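# Insert loose contact into housing cavity until it latches

## Task

Slide the free contact fully into the housing's vacant cavity, oriented so its red notched face points to the housing's red face, and push until it clicks into its latched position.

## Robot and tools

Robot: two arms, left_arm and right_arm, each ending in a five-finger hand (right_arm a right hand, left_arm its mirror image). Bases sit near (-0.021, +0.433, 0) m for left_arm and (-0.053, -0.356, 0) m for right_arm, both almost unrotated, in the scene frame: origin at table height between the arms, +z up, +x out over the table, left_arm toward +y. Image left/right does not match arm names.

Hand point: a point fixed to the palm, about 0.15 m out from the wrist flange. Its +z runs along the straightened fingers, +y out of the palm, +x across the palm away from the thumb on the right hand (toward the thumb on the left hand). Straight fingertips extend 0.06-0.07 m past it along +z and sit 0.06 m behind it along -y. A wrist bracket on the little-finger side can strike objects, and with fingers level the wrist may hang below the hand point and touch the table first.

Frames: reported hand positions (m), quaternions (wxyz) and velocities use each arm's own base frame. Fixed cameras and the table use the scene frame. Every motion offset you send is expressed along the current Hand target's own axes.

execute_actions(actions, cameras): actions is a list of actions; each action is up to 15 rows, one row per 1/30 s step, and a short action repeats its final row to fill 15 steps. Every row has exactly 28 numbers in [-1, 1], covering both arms even if one is idle: left dx, dy, dz, rx, ry, rz; left little, ring, middle, index, thumb_bend, thumb_turn; left force_limit, speed; then the same 14 for the right arm. The six pose numbers are an offset, not a pose: they are measured from the Hand target as it stood when that action began (every row counts from that same start, not from the prior row), with 1.0 equal to 0.6 m or 180 degrees; rx, ry, rz form one rotation vector. Sending the same offset in a new action moves further. All six zero re-requests the current Hand target. Finger values: +1 open/straight, -1 curled; thumb_turn -1 puts the thumb opposite the fingers, +1 beside the palm. force_limit maps -1..+1 to about 0..10 N fingertip force (0..15 N for the two thumb motors); speed rises from near zero at -1 to full at +0.48 and above. For a gentle grip close at speed about -0.94 or slower. There is no 'no change' value: to leave a hand alone, resend its last executed eight numbers (or, before any, its hand_measured plus hand_force_limit and hand_speed). Pinching roughly 0.035-0.065 m objects needs the thumb turned fully in front.

move(target, speed, blend, stop_force, zero, blocking, cameras): target is one 28-number row in the same layout, or a list of up to 15 such rows; every row's pose numbers are offsets from the Hand targets at the move's start, not from the previous row. The hand point travels a straight line, turning the short way. speed is the top path speed in m/s (0.002 to 3.6, default 0.25; turning up to twice that in rad/s), one value or one per target. blend (m) rounds corners in a list; 0 stops at each. stop_force (3 to 120 N, both arms) ends an arm's path once its wrist sensor feels that much resistance; unreliable for light loose parts or while the hand rotates; omit it when backing off a contact. zero (default true) re-zeroes before the move; false accumulates. blocking=false returns early but cannot combine with stop_force. Moves do not avoid obstacles; avoid paths passing close to an arm's own base.

wait(seconds 0-10) lets time pass holding commands. stop brakes a running move. zoom_image(camera, region [x0,y0,x1,y1] pixels, max 504x504) enlarges part of the latest image of cam_high, cam_low, cam_left_wrist or cam_right_wrist (all 896x504). show_instructions shows the reference pages. zero_wrist_force(arm) re-zeroes one wrist sensor. finished_scene(scene) ends the scene irreversibly.

Results: each call returns the robot state. Hand target is the last commanded pose (orientation clipped to within 32 degrees of actual); the hand often rests a little short, and the next command re-requests it. end_effector_position/quat, velocities, Joint positions and torques (a 'within noise' note means the arm is still), Wrist force/torque in the end effector's axes plus a peak line, hand_measured, hand_stopped_by (moving, target, force, stalled, fault) and hand_load_n (positive pushes the finger open), all in the hand-number order. A move adds a 'move:' line: done, off_target, moving, held or fault, and limits such as paced or held. Images appear when actions is empty or cameras are requested. MOTOR HOT warns of heating; at 85 °C the arm brakes for 30-60 s.

Avoid: dropping the contact or letting it leave the table, releasing it while it moves, slamming or fast impacts, pressing past a firm contact (arms are stiff; roughly 150 N or wrist torque near 25.4 N m triggers a 10 s fault stop), squeezing fingers too hard, and any contact between the two arms or hands. Approach the cavity slowly, preferably with stop_force, and confirm orientation and latching on camera.

Each tool is called after ">>>" as name(argument=value, ...) on one line, values as JSON.

Reference images:

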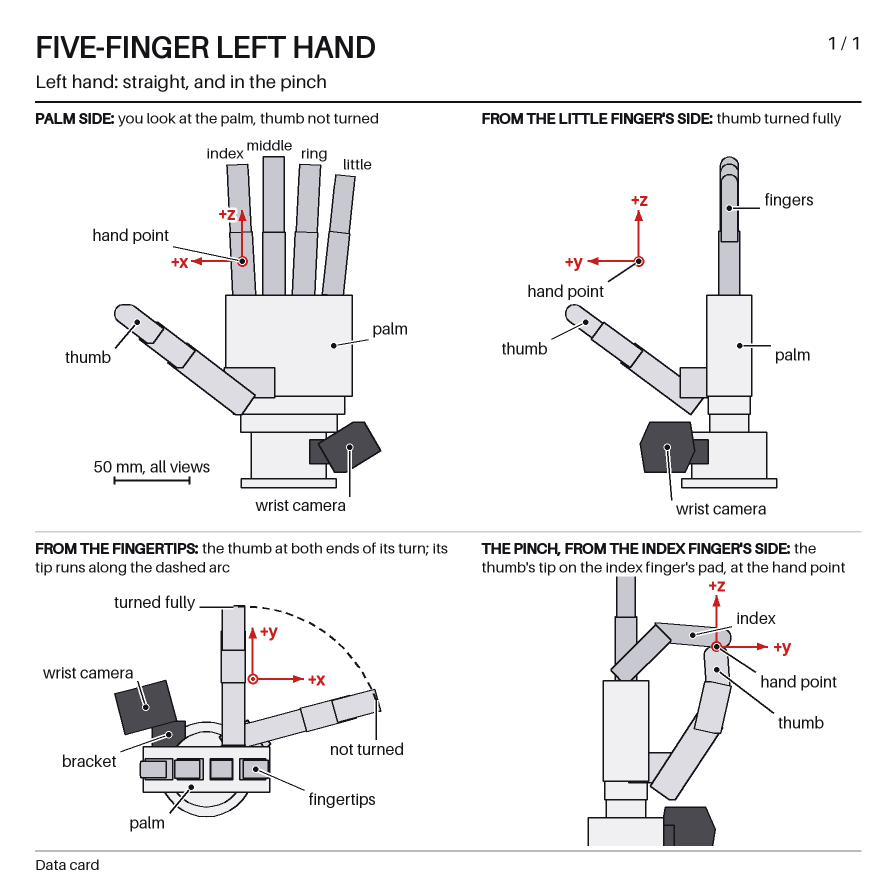

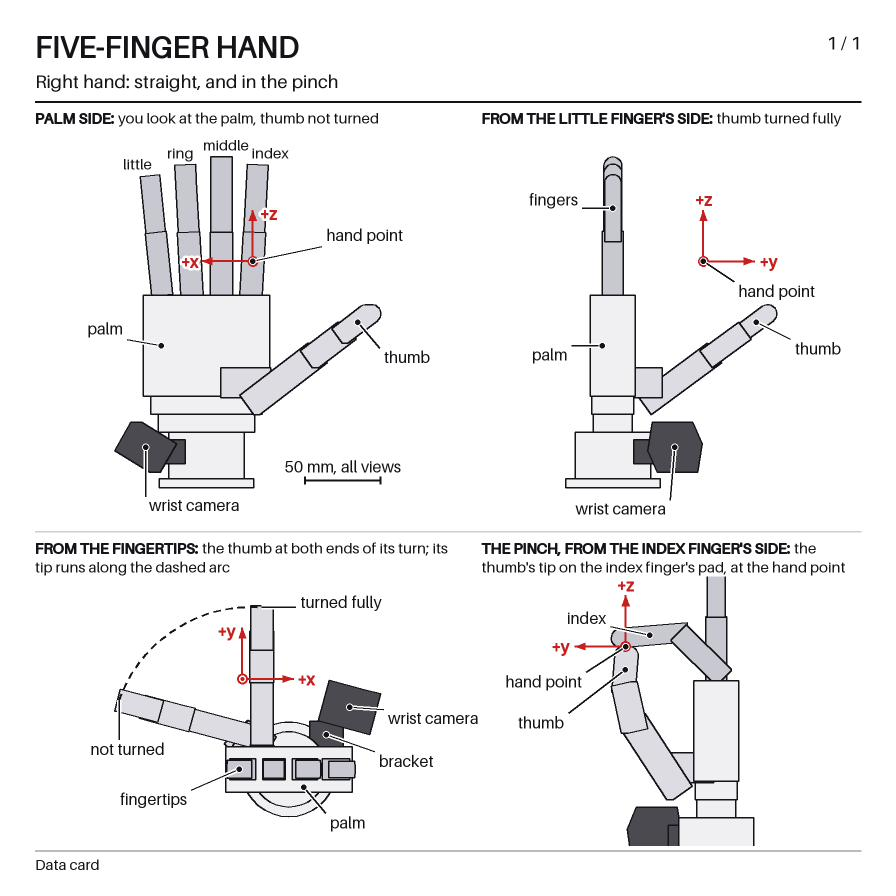

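## Session

>>> execute_actions(actions=[])

Scene clock: 0.00 s.
left_arm: end_effector_position=(+0.5118, +0.2848, +0.2785) hand_measured=(+1.000, +1.000, +1.000, +1.000, +1.000, +1.000) hand_load_n=(-0.5, +0.0, +0.0, +0.0, +0.0, +0.0) hand_stopped_by=(target, target, target, target, target, target) hand_force_limit=0.00 hand_speed=-0.80 end_effector_quat_wxyz=(-0.063, +0.794, -0.581, +0.166) | right_arm: end_effector_position=(+0.7112, +0.3070, +0.2596) hand_measured=(+1.000, +1.000, +1.000, +1.000, +1.000, +1.000) hand_load_n=(+0.0, +0.0, +0.0, +0.0, +0.0, +0.0) hand_stopped_by=(target, target, target, target, target, target) hand_force_limit=0.00 hand_speed=-0.80 end_effector_quat_wxyz=(+0.109, +0.397, +0.909, +0.067)
Joint positions: left_arm=[4.013 -2.319 -0.653 1.556 -1.248 3.681] | right_arm=[0.239 -0.573 0.27 1.618 1.595 -0.51]
Joint velocities: within noise
Joint torques (N m): no reading
Motor temperatures (°C): left_arm=[27 30 35 33 38 33] | right_arm=[31 30 32 34 36 34]
Wrist force (N): no reading
Wrist torque (N m): no reading
Wrist force, peak (N): no reading
Hand target: left_arm +0.5118, +0.2848, +0.2785; -0.063, +0.794, -0.581, +0.166 | right_arm +0.7112, +0.3070, +0.2596; +0.109, +0.397, +0.909, +0.067

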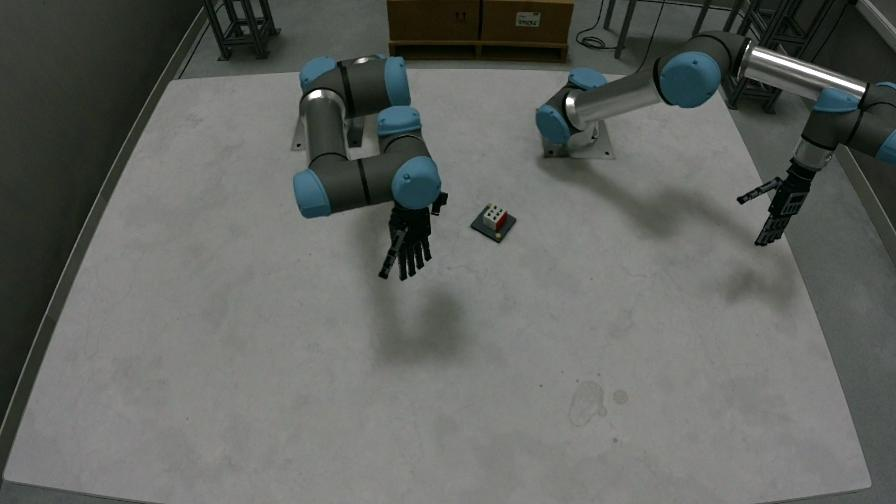

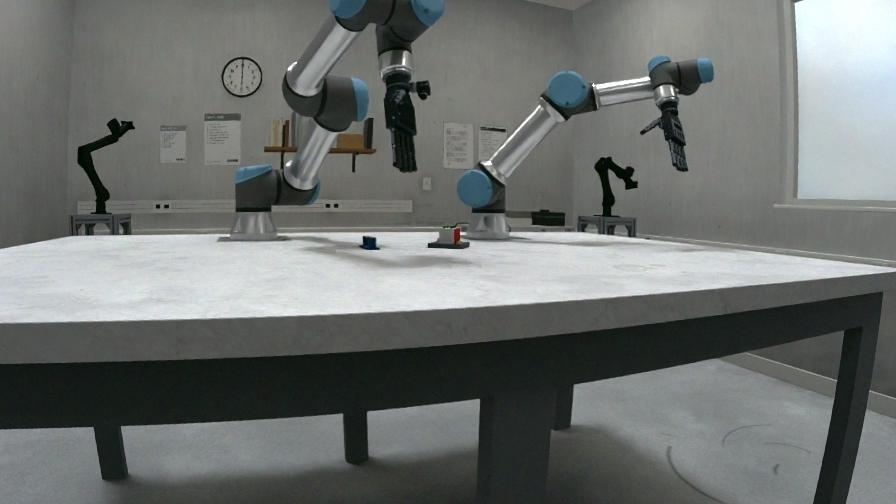

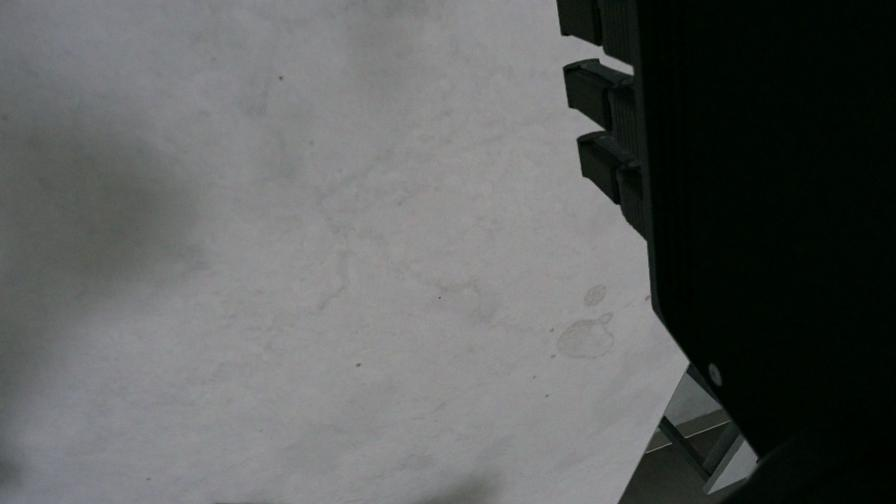

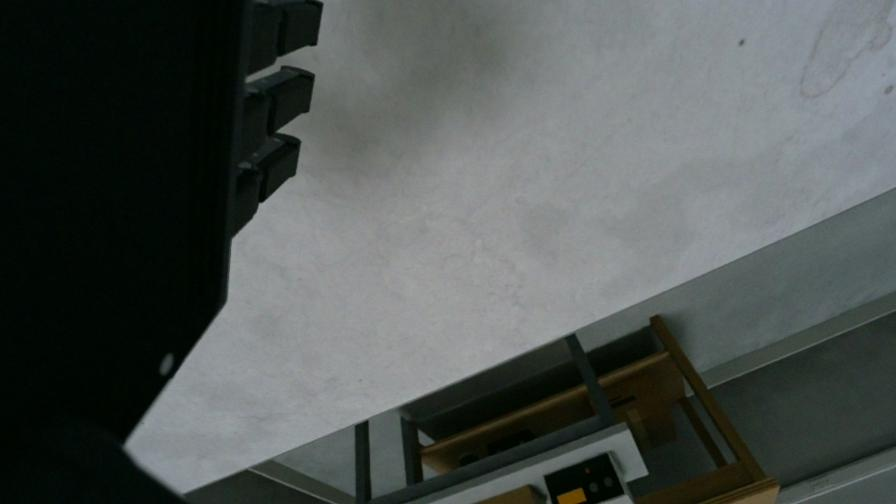

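>>> zoom_image(camera="cam_high", region=[440, 180, 560, 260])

>>> zoom_image(camera="cam_low", region=[340, 210, 480, 270])

>>> zoom_image(camera="cam_high", region=[350, 180, 470, 300])

Scaled by 4.200.

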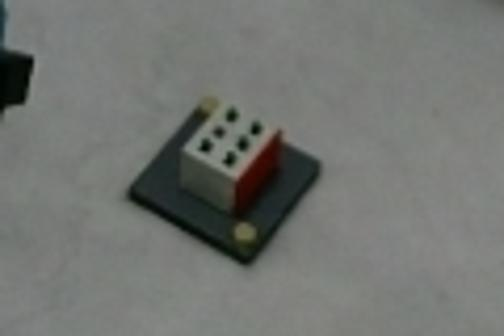

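Scaled by 3.600.

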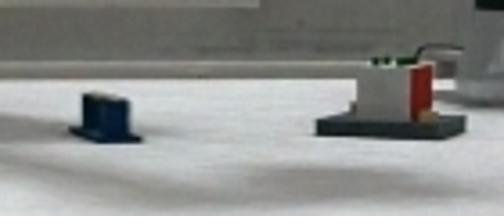

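Scaled by 4.200.

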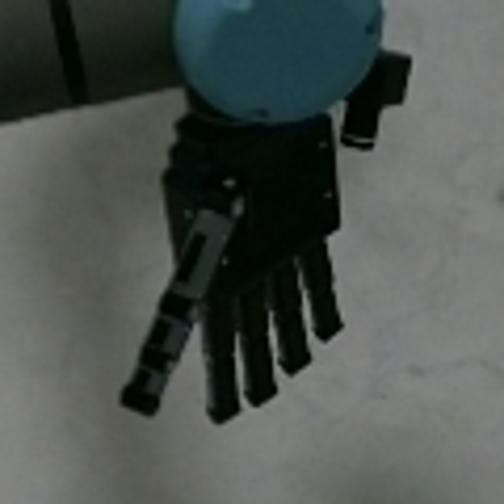

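>>> move(target=[0,0,0,0,0,0,1,1,1,1,1,1,0,-0.8,-0.276,-0.306,-0.197,0,0,0,1,1,1,1,1,1,0,-0.8], speed=0.4, cameras=["all"])

Scene clock: 4.40 s.
left_arm: end_effector_position=(+0.5118, +0.2848, +0.2785) hand_measured=(+1.000, +1.000, +1.000, +1.000, +1.000, +1.000) hand_load_n=(+0.0, +0.0, +0.0, +0.0, +0.0, +0.0) hand_stopped_by=(target, target, target, target, target, target) hand_force_limit=0.00 hand_speed=-0.80 end_effector_quat_wxyz=(-0.063, +0.794, -0.581, +0.166) | right_arm: end_effector_position=(+0.6611, +0.0569, +0.3594) hand_measured=(+1.000, +1.000, +1.000, +1.000, +1.000, +1.000) hand_load_n=(+0.0, +0.0, +0.0, +0.0, +0.0, +0.0) hand_stopped_by=(target, target, target, target, target, target) hand_force_limit=0.00 hand_speed=-0.80 end_effector_quat_wxyz=(+0.109, +0.397, +0.909, +0.067)
Joint positions: left_arm=[4.013 -2.319 -0.653 1.556 -1.248 3.681] | right_arm=[-0.195 -0.986 0.751 1.563 1.487 -0.932]
Joint torques (N m): left_arm=[-0.04 49.77 18.18 -2.12 0.37 0.15] | right_arm=[-11.29 -48.55 -15.42 0.53 0.77 -1.51]
Wrist force (N): left_arm=[-0.3 0.0 0.1] | right_arm=[0.1 0.1 -0.2]
Wrist torque (N m): left_arm=[-0.01 0.05 -0.01] | right_arm=[0.01 -0.01 -0.05]
Wrist force, peak (N): left_arm=[0.1 -0.1 0.4] | right_arm=[-1.3 -1.7 -1.4]
Hand target: left_arm +0.5118, +0.2848, +0.2785; -0.063, +0.794, -0.581, +0.166 | right_arm +0.6610, +0.0568, +0.3594; +0.109, +0.397, +0.909, +0.067
Off the commanded pose: left_arm 0.000 m, 0 deg | right_arm 0.000 m, 0 deg.
move: done

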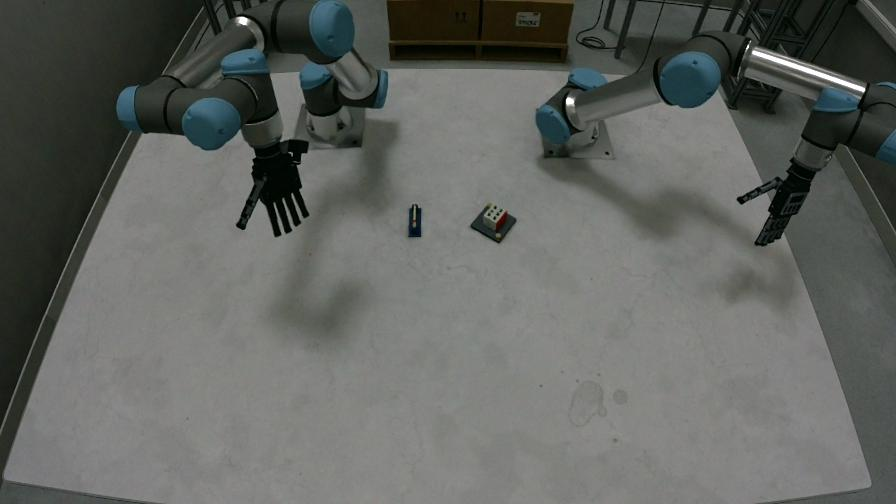

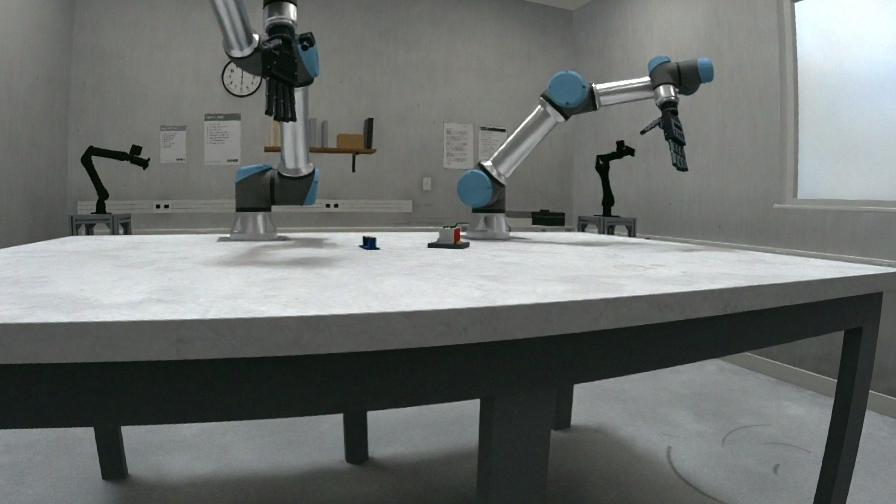

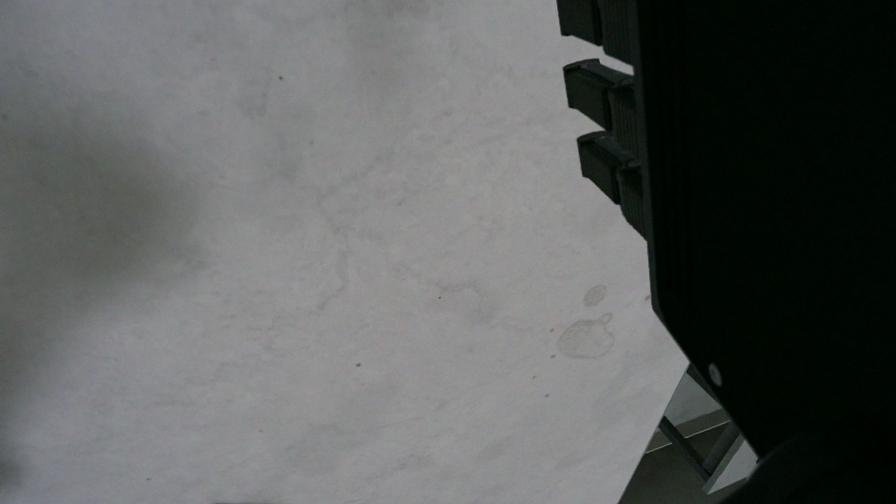

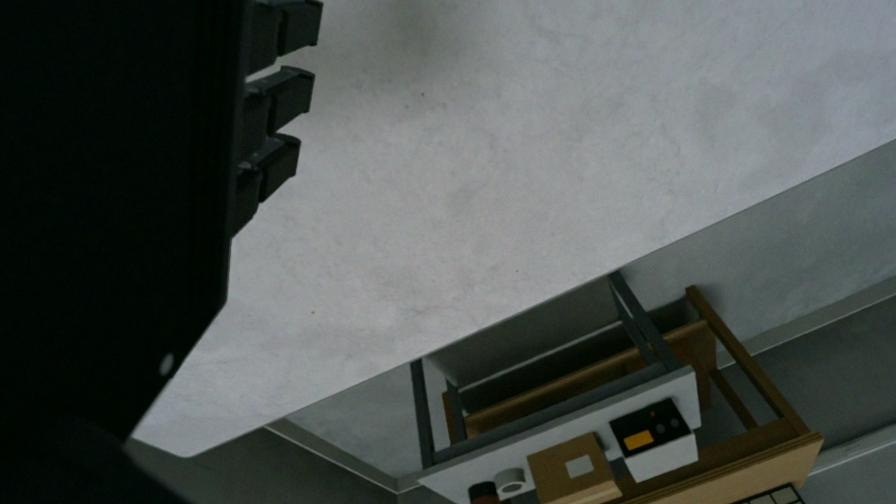

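>>> zoom_image(camera="cam_high", region=[390, 190, 440, 250])

>>> zoom_image(camera="cam_high", region=[465, 195, 525, 250])

>>> zoom_image(camera="cam_low", region=[350, 215, 390, 255])

>>> zoom_image(camera="cam_low", region=[420, 215, 480, 255])

Scaled by 8.400.

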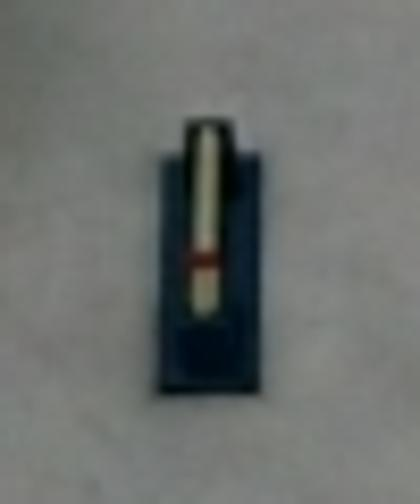

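Scaled by 8.400.

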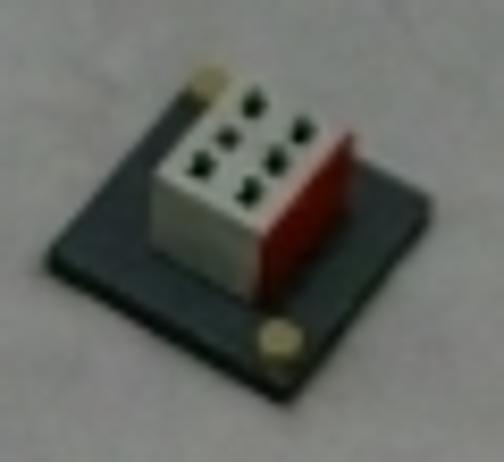

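Scaled by 12.600.

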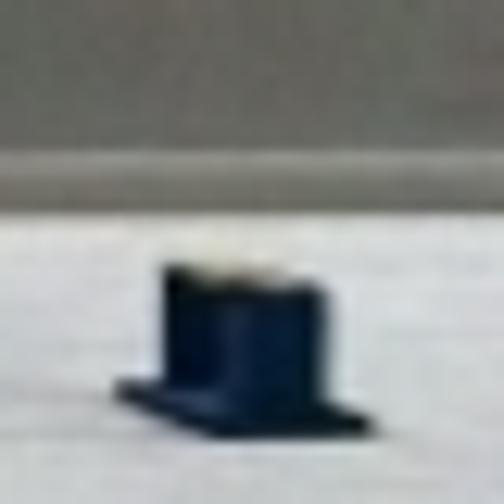

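Scaled by 8.400.

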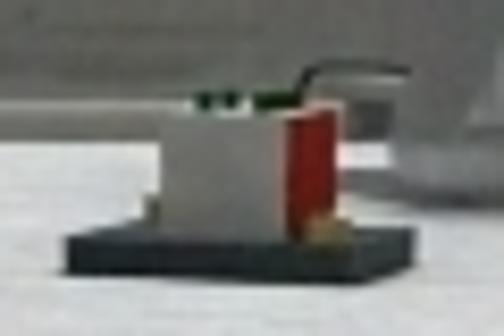

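>>> move(target=[0,0,0,0,0,0,1,1,1,1,1,1,0,-0.8,0.599,-0.125,0.157,0,0,0,1,1,1,1,1,1,0,-0.8], speed=0.4, cameras=["all"])

Scene clock: 17.50 s.
left_arm: end_effector_position=(+0.5118, +0.2848, +0.2785) hand_measured=(+1.000, +1.000, +1.000, +1.000, +1.000, +1.000) hand_load_n=(+0.0, +0.0, +0.0, +0.0, +0.0, +0.0) hand_stopped_by=(target, target, target, target, target, target) hand_force_limit=0.00 hand_speed=-0.80 end_effector_quat_wxyz=(-0.063, +0.794, -0.581, +0.166) | right_arm: end_effector_position=(+0.3943, +0.2743, +0.2007) hand_measured=(+1.000, +1.000, +1.000, +1.000, +1.000, +1.000) hand_load_n=(+0.0, +0.0, +0.0, +0.0, -0.5, +0.0) hand_stopped_by=(target, target, target, target, target, target) hand_force_limit=0.00 hand_speed=-0.80 end_effector_quat_wxyz=(+0.109, +0.397, +0.909, +0.067)
Joint positions: left_arm=[4.013 -2.319 -0.653 1.556 -1.248 3.681] | right_arm=[0.371 -1.412 1.755 0.978 1.628 -0.383]
Joint torques (N m): left_arm=[0.12 50.14 17.17 -2.38 0.34 -0.02] | right_arm=[12.13 -33.6 -10.87 0.67 -0.91 1.56]
Wrist force (N): left_arm=[0.1 0.2 0.0] | right_arm=[0.0 0.2 0.0]
Wrist torque (N m): left_arm=[0.03 0.00 0.00] | right_arm=[0.02 0.01 0.08]
Wrist force, peak (N): left_arm=[-0.1 -0.3 -0.5] | right_arm=[2.3 -0.5 0.7]
Hand target: left_arm +0.5118, +0.2848, +0.2785; -0.063, +0.794, -0.581, +0.166 | right_arm +0.3942, +0.2743, +0.2007; +0.109, +0.397, +0.909, +0.067
Off the commanded pose: left_arm 0.000 m, 0 deg | right_arm 0.000 m, 0 deg.
move: done

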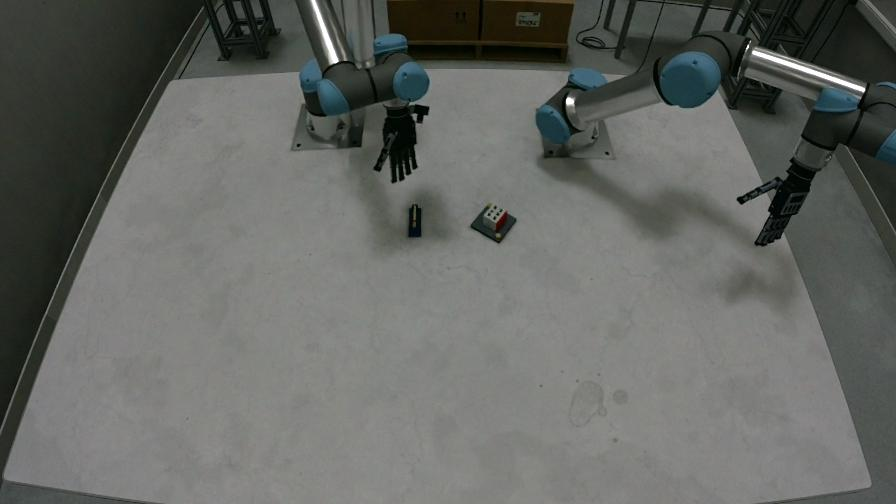

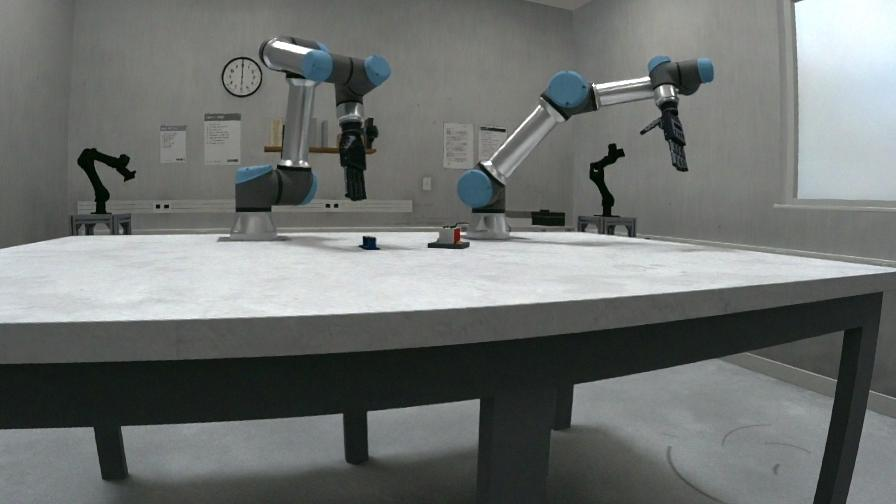

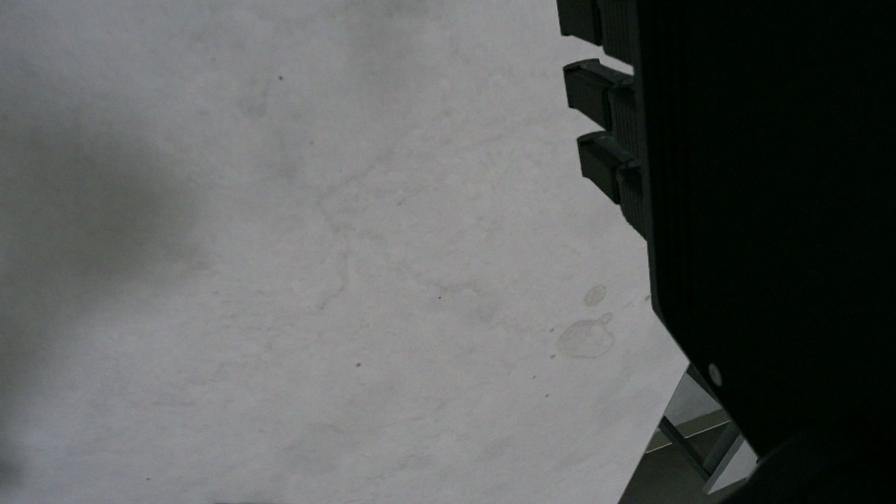

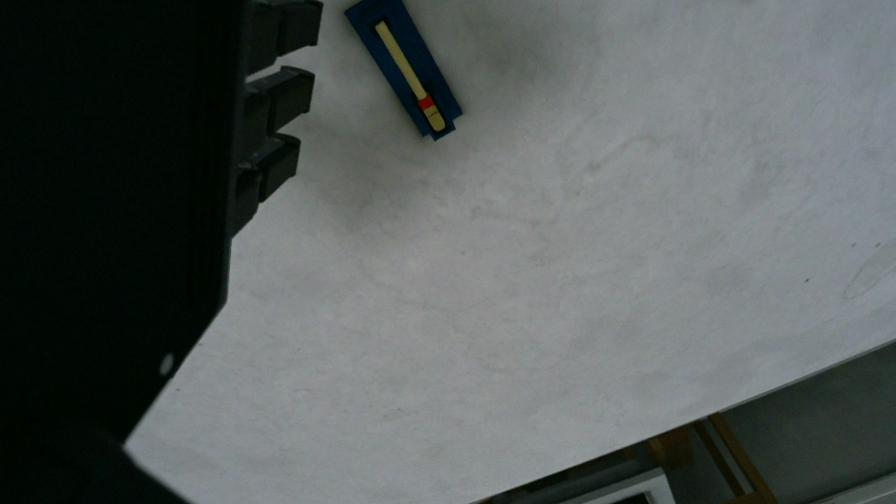

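>>> zoom_image(camera="cam_right_wrist", region=[330, 0, 480, 150])

Scaled by 3.360.

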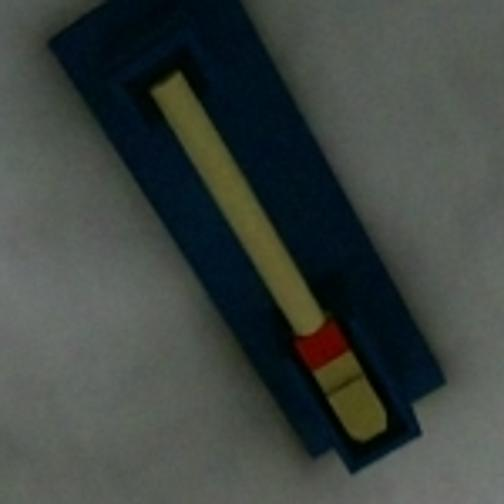

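>>> move(target=[0,0,0,0,0,0,1,1,1,1,1,1,0,-0.8,0.15,0.02,0.08,0,0,0,1,1,1,1,1,1,0,-0.8], speed=0.3, cameras=["cam_right_wrist"])

>>> zoom_image(camera="cam_right_wrist", region=[300, 50, 600, 300])

Scene clock: 20.63 s.
left_arm: end_effector_position=(+0.5118, +0.2848, +0.2785) hand_measured=(+1.000, +1.000, +1.000, +1.000, +1.000, +1.000) hand_load_n=(+0.0, +0.0, +0.0, +0.5, +0.0, +0.0) hand_stopped_by=(target, target, target, target, target, target) hand_force_limit=0.00 hand_speed=-0.80 end_effector_quat_wxyz=(-0.063, +0.794, -0.581, +0.166) | right_arm: end_effector_position=(+0.3554, +0.3504, +0.1439) hand_measured=(+1.000, +1.000, +1.000, +1.000, +1.000, +1.000) hand_load_n=(+0.0, +0.0, +0.0, +0.0, +0.0, +0.0) hand_stopped_by=(target, target, target, target, target, target) hand_force_limit=0.00 hand_speed=-0.80 end_effector_quat_wxyz=(+0.109, +0.397, +0.909, +0.067)
Joint positions: left_arm=[4.013 -2.319 -0.653 1.556 -1.248 3.681] | right_arm=[0.611 -1.282 1.753 0.869 1.686 -0.149]
Joint torques (N m): left_arm=[0.61 49.58 17.54 -2.24 0.43 0.21] | right_arm=[10.26 -21.4 -9.87 1.44 -1.37 1.57]
Wrist force (N): left_arm=[-0.1 0.2 -0.2] | right_arm=[0.0 -0.1 0.1]
Wrist torque (N m): left_arm=[0.04 0.01 -0.01] | right_arm=[-0.02 0.01 0.11]
Wrist force, peak (N): left_arm=[-0.1 -0.1 -0.3] | right_arm=[-1.7 0.0 -1.0]
Hand target: left_arm +0.5118, +0.2848, +0.2785; -0.063, +0.794, -0.581, +0.166 | right_arm +0.3553, +0.3504, +0.1438; +0.109, +0.397, +0.909, +0.067
Off the commanded pose: left_arm 0.000 m, 0 deg | right_arm 0.000 m, 0 deg.
move: done
Images, in order (width x height): cam_right_wrist 896x504.

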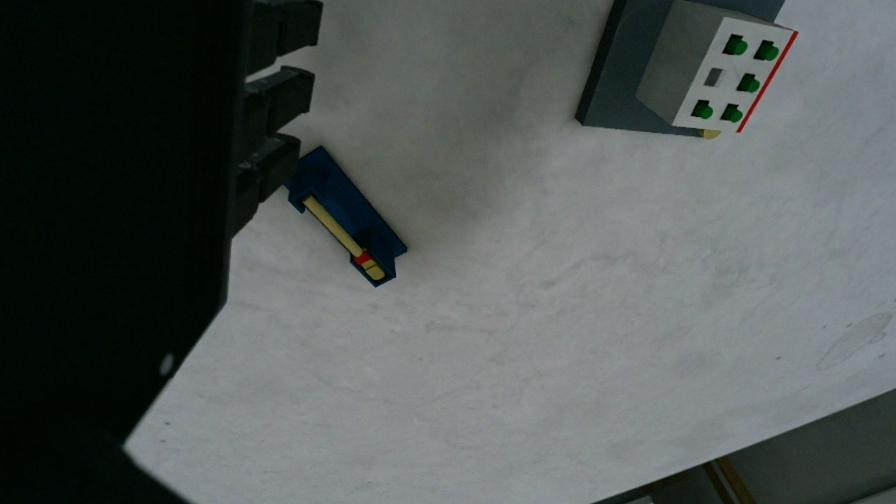

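Scaled by 1.680.

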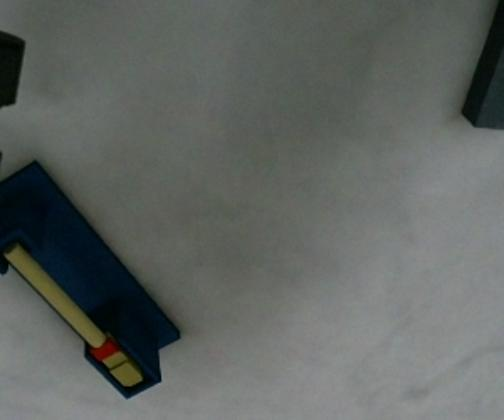

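>>> zoom_image(camera="cam_right_wrist", region=[620, 0, 820, 150])

>>> zoom_image(camera="cam_right_wrist", region=[280, 140, 430, 290])

Scaled by 2.520.

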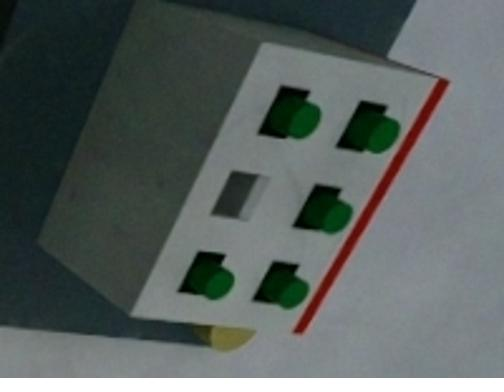

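Scaled by 3.360.

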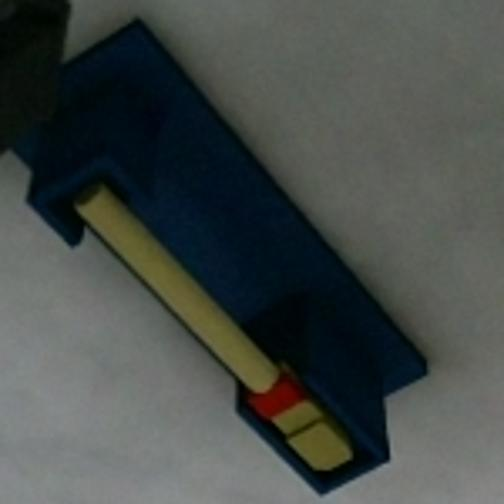

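>>> move(target=[0.618,0.389,0.118,0.0509,0.2672,0.5235,1,1,1,1,1,1,0,-0.8,-0.564,-0.4035,-0.347,0,0,0,1,1,1,1,1,1,0,-0.8], speed=0.4, cameras=["cam_high", "cam_left_wrist"])

Scene clock: 38.23 s.
left_arm: end_effector_position=(+0.4248, -0.1456, +0.2139) hand_measured=(+1.000, +1.000, +1.000, +1.000, +1.000, +1.000) hand_load_n=(+0.0, +0.0, +0.0, +0.0, +0.0, -0.5) hand_stopped_by=(target, target, target, target, target, target) hand_force_limit=0.00 hand_speed=-0.80 end_effector_quat_wxyz=(+0.000, +0.000, +0.924, -0.382) | right_arm: end_effector_position=(+0.3553, -0.0698, +0.3434) hand_measured=(+1.000, +1.000, +1.000, +1.000, +1.000, +1.000) hand_load_n=(+0.0, +0.0, +0.0, +0.0, +0.0, +0.0) hand_stopped_by=(target, target, target, target, target, target) hand_force_limit=0.00 hand_speed=-0.80 end_effector_quat_wxyz=(+0.109, +0.397, +0.909, +0.067)
Joint positions: left_arm=[3.413 -1.977 -1.544 1.688 -0.822 5.088] | right_arm=[-0.964 -1.767 1.765 1.455 1.342 -1.697]
Joint torques (N m): left_arm=[-4.69 43.09 26.18 -2.31 -1.96 1.15] | right_arm=[-5.82 -12.41 -23.07 0.98 1.35 -1.25]
Wrist force (N): left_arm=[0.2 0.2 0.1] | right_arm=[0.3 0.3 -0.1]
Wrist torque (N m): left_arm=[0.04 -0.04 0.08] | right_arm=[0.05 -0.02 -0.03]
Wrist force, peak (N): left_arm=[0.1 -0.7 1.2] | right_arm=[0.9 0.9 0.6]
Hand target: left_arm +0.4248, -0.1456, +0.2139; +0.000, +0.000, +0.924, -0.382 | right_arm +0.3553, -0.0698, +0.3434; +0.109, +0.397, +0.909, +0.067
Off the commanded pose: left_arm 0.000 m, 0 deg | right_arm 0.000 m, 0 deg.
move: done
Images, in order (width x height): cam_high 896x504, cam_left_wrist 896x504.

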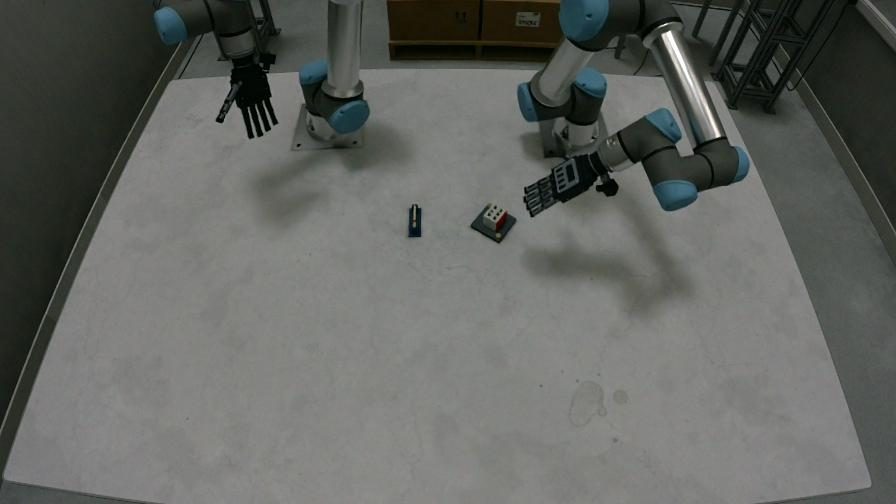

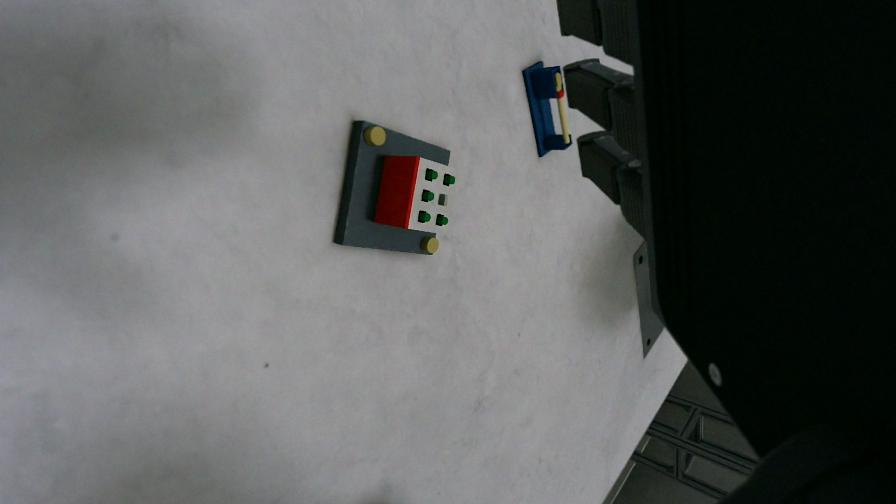

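>>> zoom_image(camera="cam_left_wrist", region=[500, 40, 620, 170])

>>> zoom_image(camera="cam_left_wrist", region=[320, 110, 470, 260])

Scaled by 3.877.

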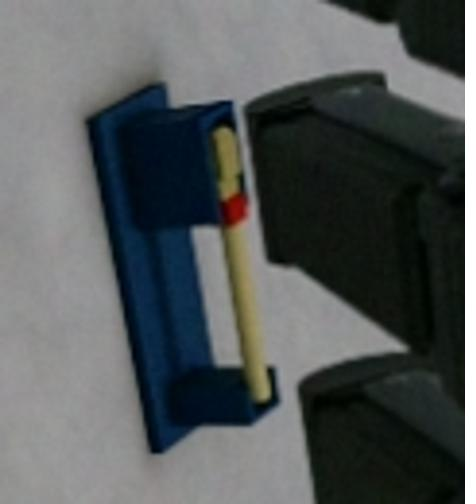

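Scaled by 3.360.

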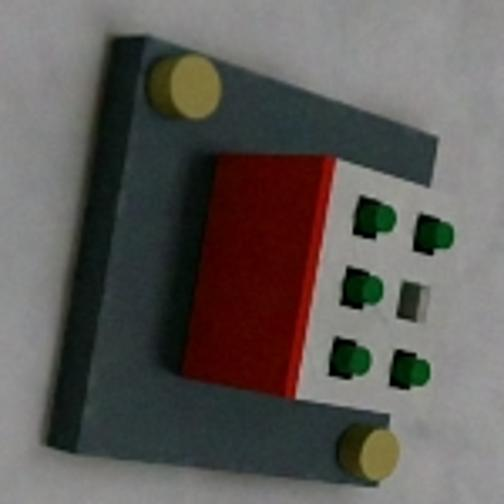

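>>> move(target=[[0.067,-0.177,0.106,0,-0.2865,-0.4095,1,1,1,1,1,1,0,-0.8,-0.11,-0.213,-0.036,0,0,0,1,1,1,1,1,1,0,-0.8],[0.1417,-0.258,0.449,0,-0.573,-0.819,1,1,1,1,1,1,0,-0.8,-0.217,-0.4255,-0.071,0,0,0,1,1,1,1,1,1,0,-0.8]], speed=0.5, blend=0.05, cameras=["all"])

Scene clock: 51.87 s.
left_arm: end_effector_position=(+0.3396, -0.4455, +0.1326) hand_measured=(+1.000, +1.000, +1.000, +1.000, +1.000, +1.000) hand_load_n=(+0.0, +0.0, +0.0, +0.0, -0.5, +0.0) hand_stopped_by=(target, target, target, target, target, target) hand_force_limit=0.00 hand_speed=-0.80 end_effector_quat_wxyz=(-0.216, +0.976, -0.001, +0.000) | right_arm: end_effector_position=(+0.2500, -0.3397, +0.3500) hand_measured=(+1.000, +1.000, +1.000, +1.000, +1.000, +1.000) hand_load_n=(+0.0, +0.0, +0.0, +0.0, +0.0, +0.0) hand_stopped_by=(target, target, target, target, target, target) hand_force_limit=0.00 hand_speed=-0.80 end_effector_quat_wxyz=(+0.109, +0.397, +0.909, +0.067)
Joint positions: left_arm=[2.357 -2.323 -1.127 1.562 -1.875 0.739] | right_arm=[-1.596 -1.403 1.431 1.587 1.318 -2.348]
Joint torques (N m): left_arm=[12.31 46.29 15.24 -2.26 -1 -2.13] | right_arm=[13.47 -31.64 -13.81 0.26 0.67 1.82]
Wrist force (N): left_arm=[0.1 -0.4 0.3] | right_arm=[0.6 0.1 -0.3]
Wrist torque (N m): left_arm=[-0.06 0.02 -0.13] | right_arm=[0.04 -0.08 0.08]
Wrist force, peak (N): left_arm=[-0.6 0.3 0.7] | right_arm=[0.5 0.9 0.0]
Hand target: left_arm +0.3396, -0.4454, +0.1326; -0.216, +0.976, -0.001, +0.000 | right_arm +0.2500, -0.3397, +0.3500; +0.109, +0.397, +0.909, +0.067
Off the commanded pose: left_arm 0.000 m, 0 deg | right_arm 0.000 m, 0 deg.
move: done

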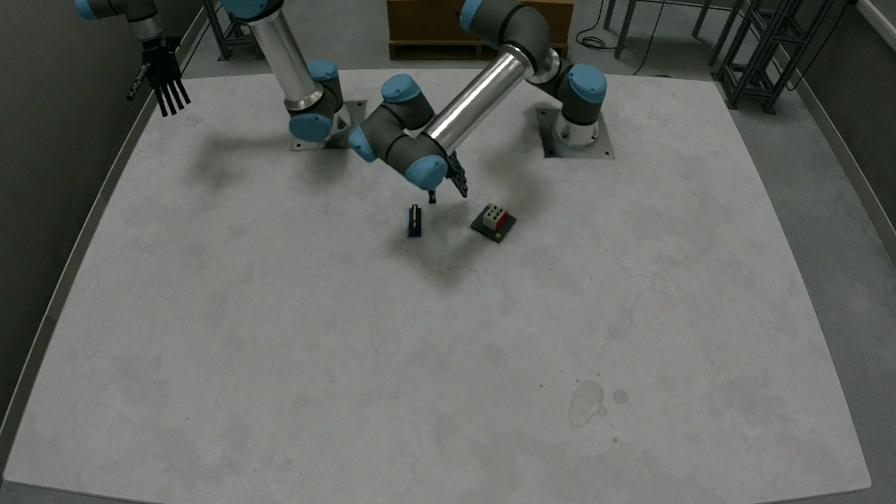

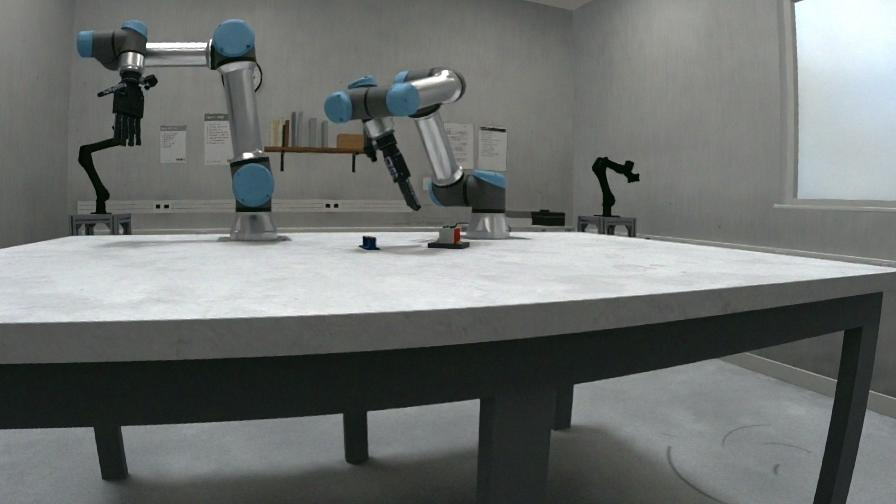

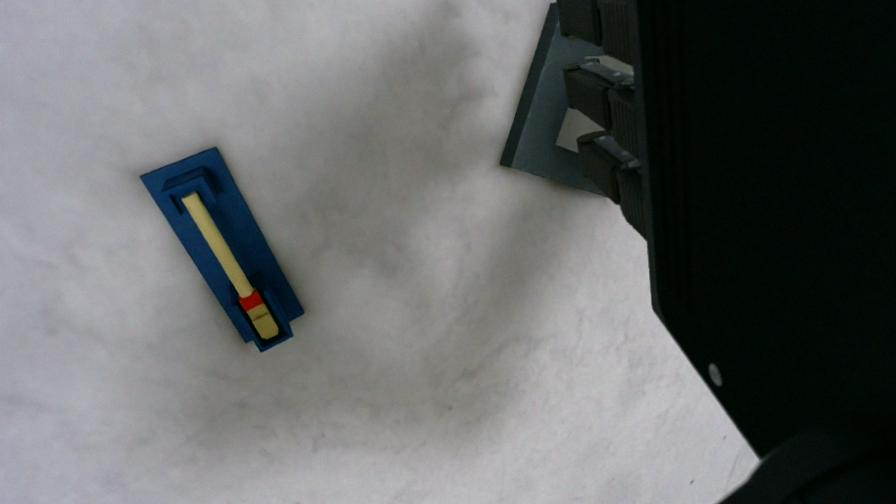

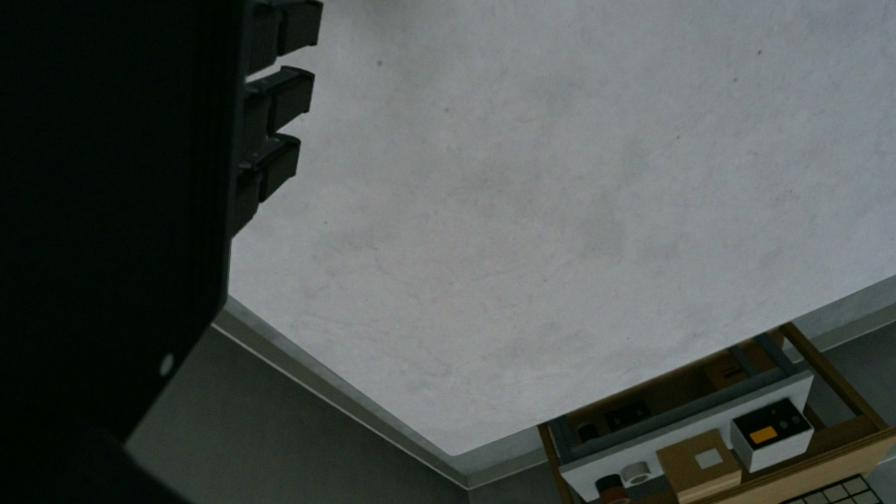

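>>> move(target=[0.0395,0.062,0.009,0,0,0,-1,-1,0.2,0.2,0.4,-1,-0.4,0,0,0,0,0,0,0,1,1,1,1,1,1,0,-0.8], speed=0.2, cameras=["all"])

Scene clock: 60.37 s.
left_arm: end_effector_position=(+0.3632, -0.4769, +0.1120) hand_measured=(-1.000, -1.000, +0.200, +0.200, +0.400, -1.000) hand_load_n=(+0.5, +0.0, +0.0, +0.0, +0.0, +0.0) hand_stopped_by=(target, target, target, target, target, target) hand_force_limit=-0.40 hand_speed=0.00 end_effector_quat_wxyz=(-0.216, +0.976, -0.001, +0.000) | right_arm: end_effector_position=(+0.2500, -0.3397, +0.3500) hand_measured=(+1.000, +1.000, +1.000, +1.000, +1.000, +1.000) hand_load_n=(+0.0, +0.0, +0.0, +0.0, +0.0, +0.0) hand_stopped_by=(target, target, target, target, target, target) hand_force_limit=0.00 hand_speed=-0.80 end_effector_quat_wxyz=(+0.109, +0.397, +0.909, +0.067)
Joint positions: left_arm=[2.348 -2.444 -0.963 1.516 -1.872 0.73] | right_arm=[-1.596 -1.403 1.431 1.587 1.318 -2.348]
Joint torques (N m): left_arm=[11.13 46.61 26.82 -0.84 -3.08 1.82] | right_arm=[12.57 -33.06 -11.7 0.13 -1.72 1.61]
Wrist force (N): left_arm=[-0.1 -0.4 0.0] | right_arm=[0.4 0.1 -0.3]
Wrist torque (N m): left_arm=[-0.02 0.05 0.04] | right_arm=[0.04 -0.05 0.07]
Wrist force, peak (N): left_arm=[-0.5 -1.4 -0.1] | right_arm=[0.4 0.0 -0.5]
Hand target: left_arm +0.3633, -0.4769, +0.1120; -0.216, +0.976, -0.001, +0.000 | right_arm +0.2500, -0.3397, +0.3500; +0.109, +0.397, +0.909, +0.067
Off the commanded pose: left_arm 0.000 m, 0 deg | right_arm 0.000 m, 0 deg.
move: done

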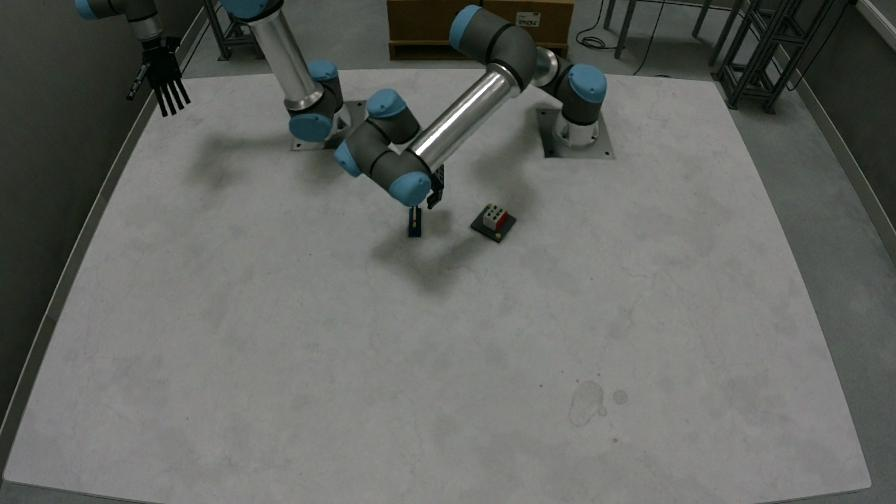

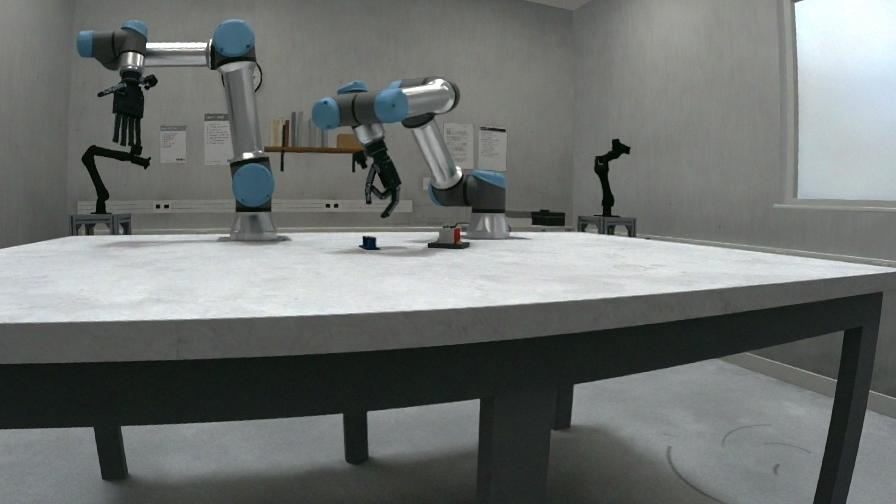

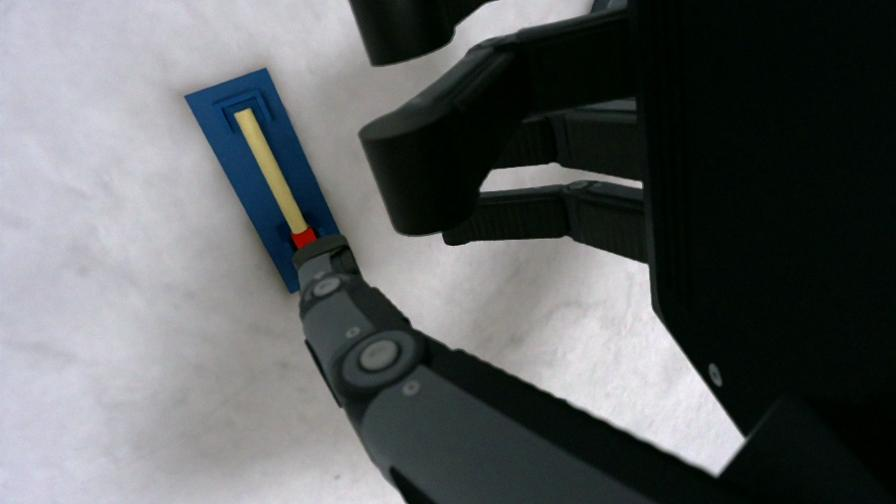

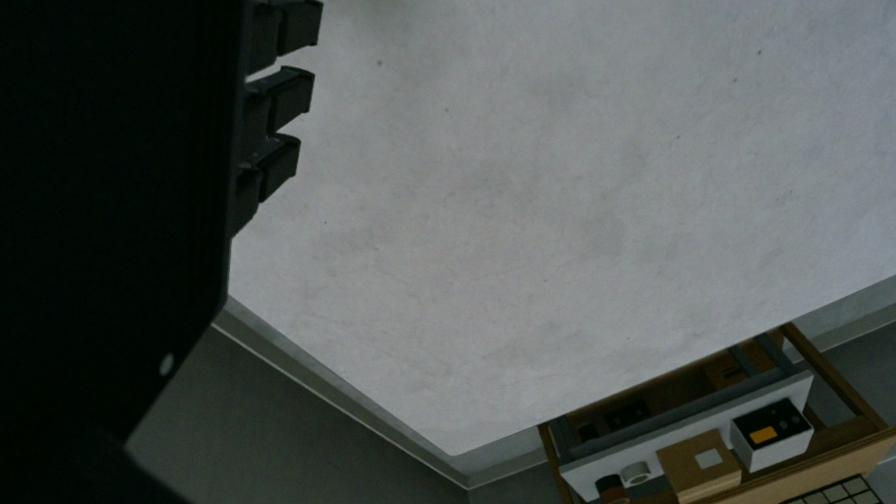

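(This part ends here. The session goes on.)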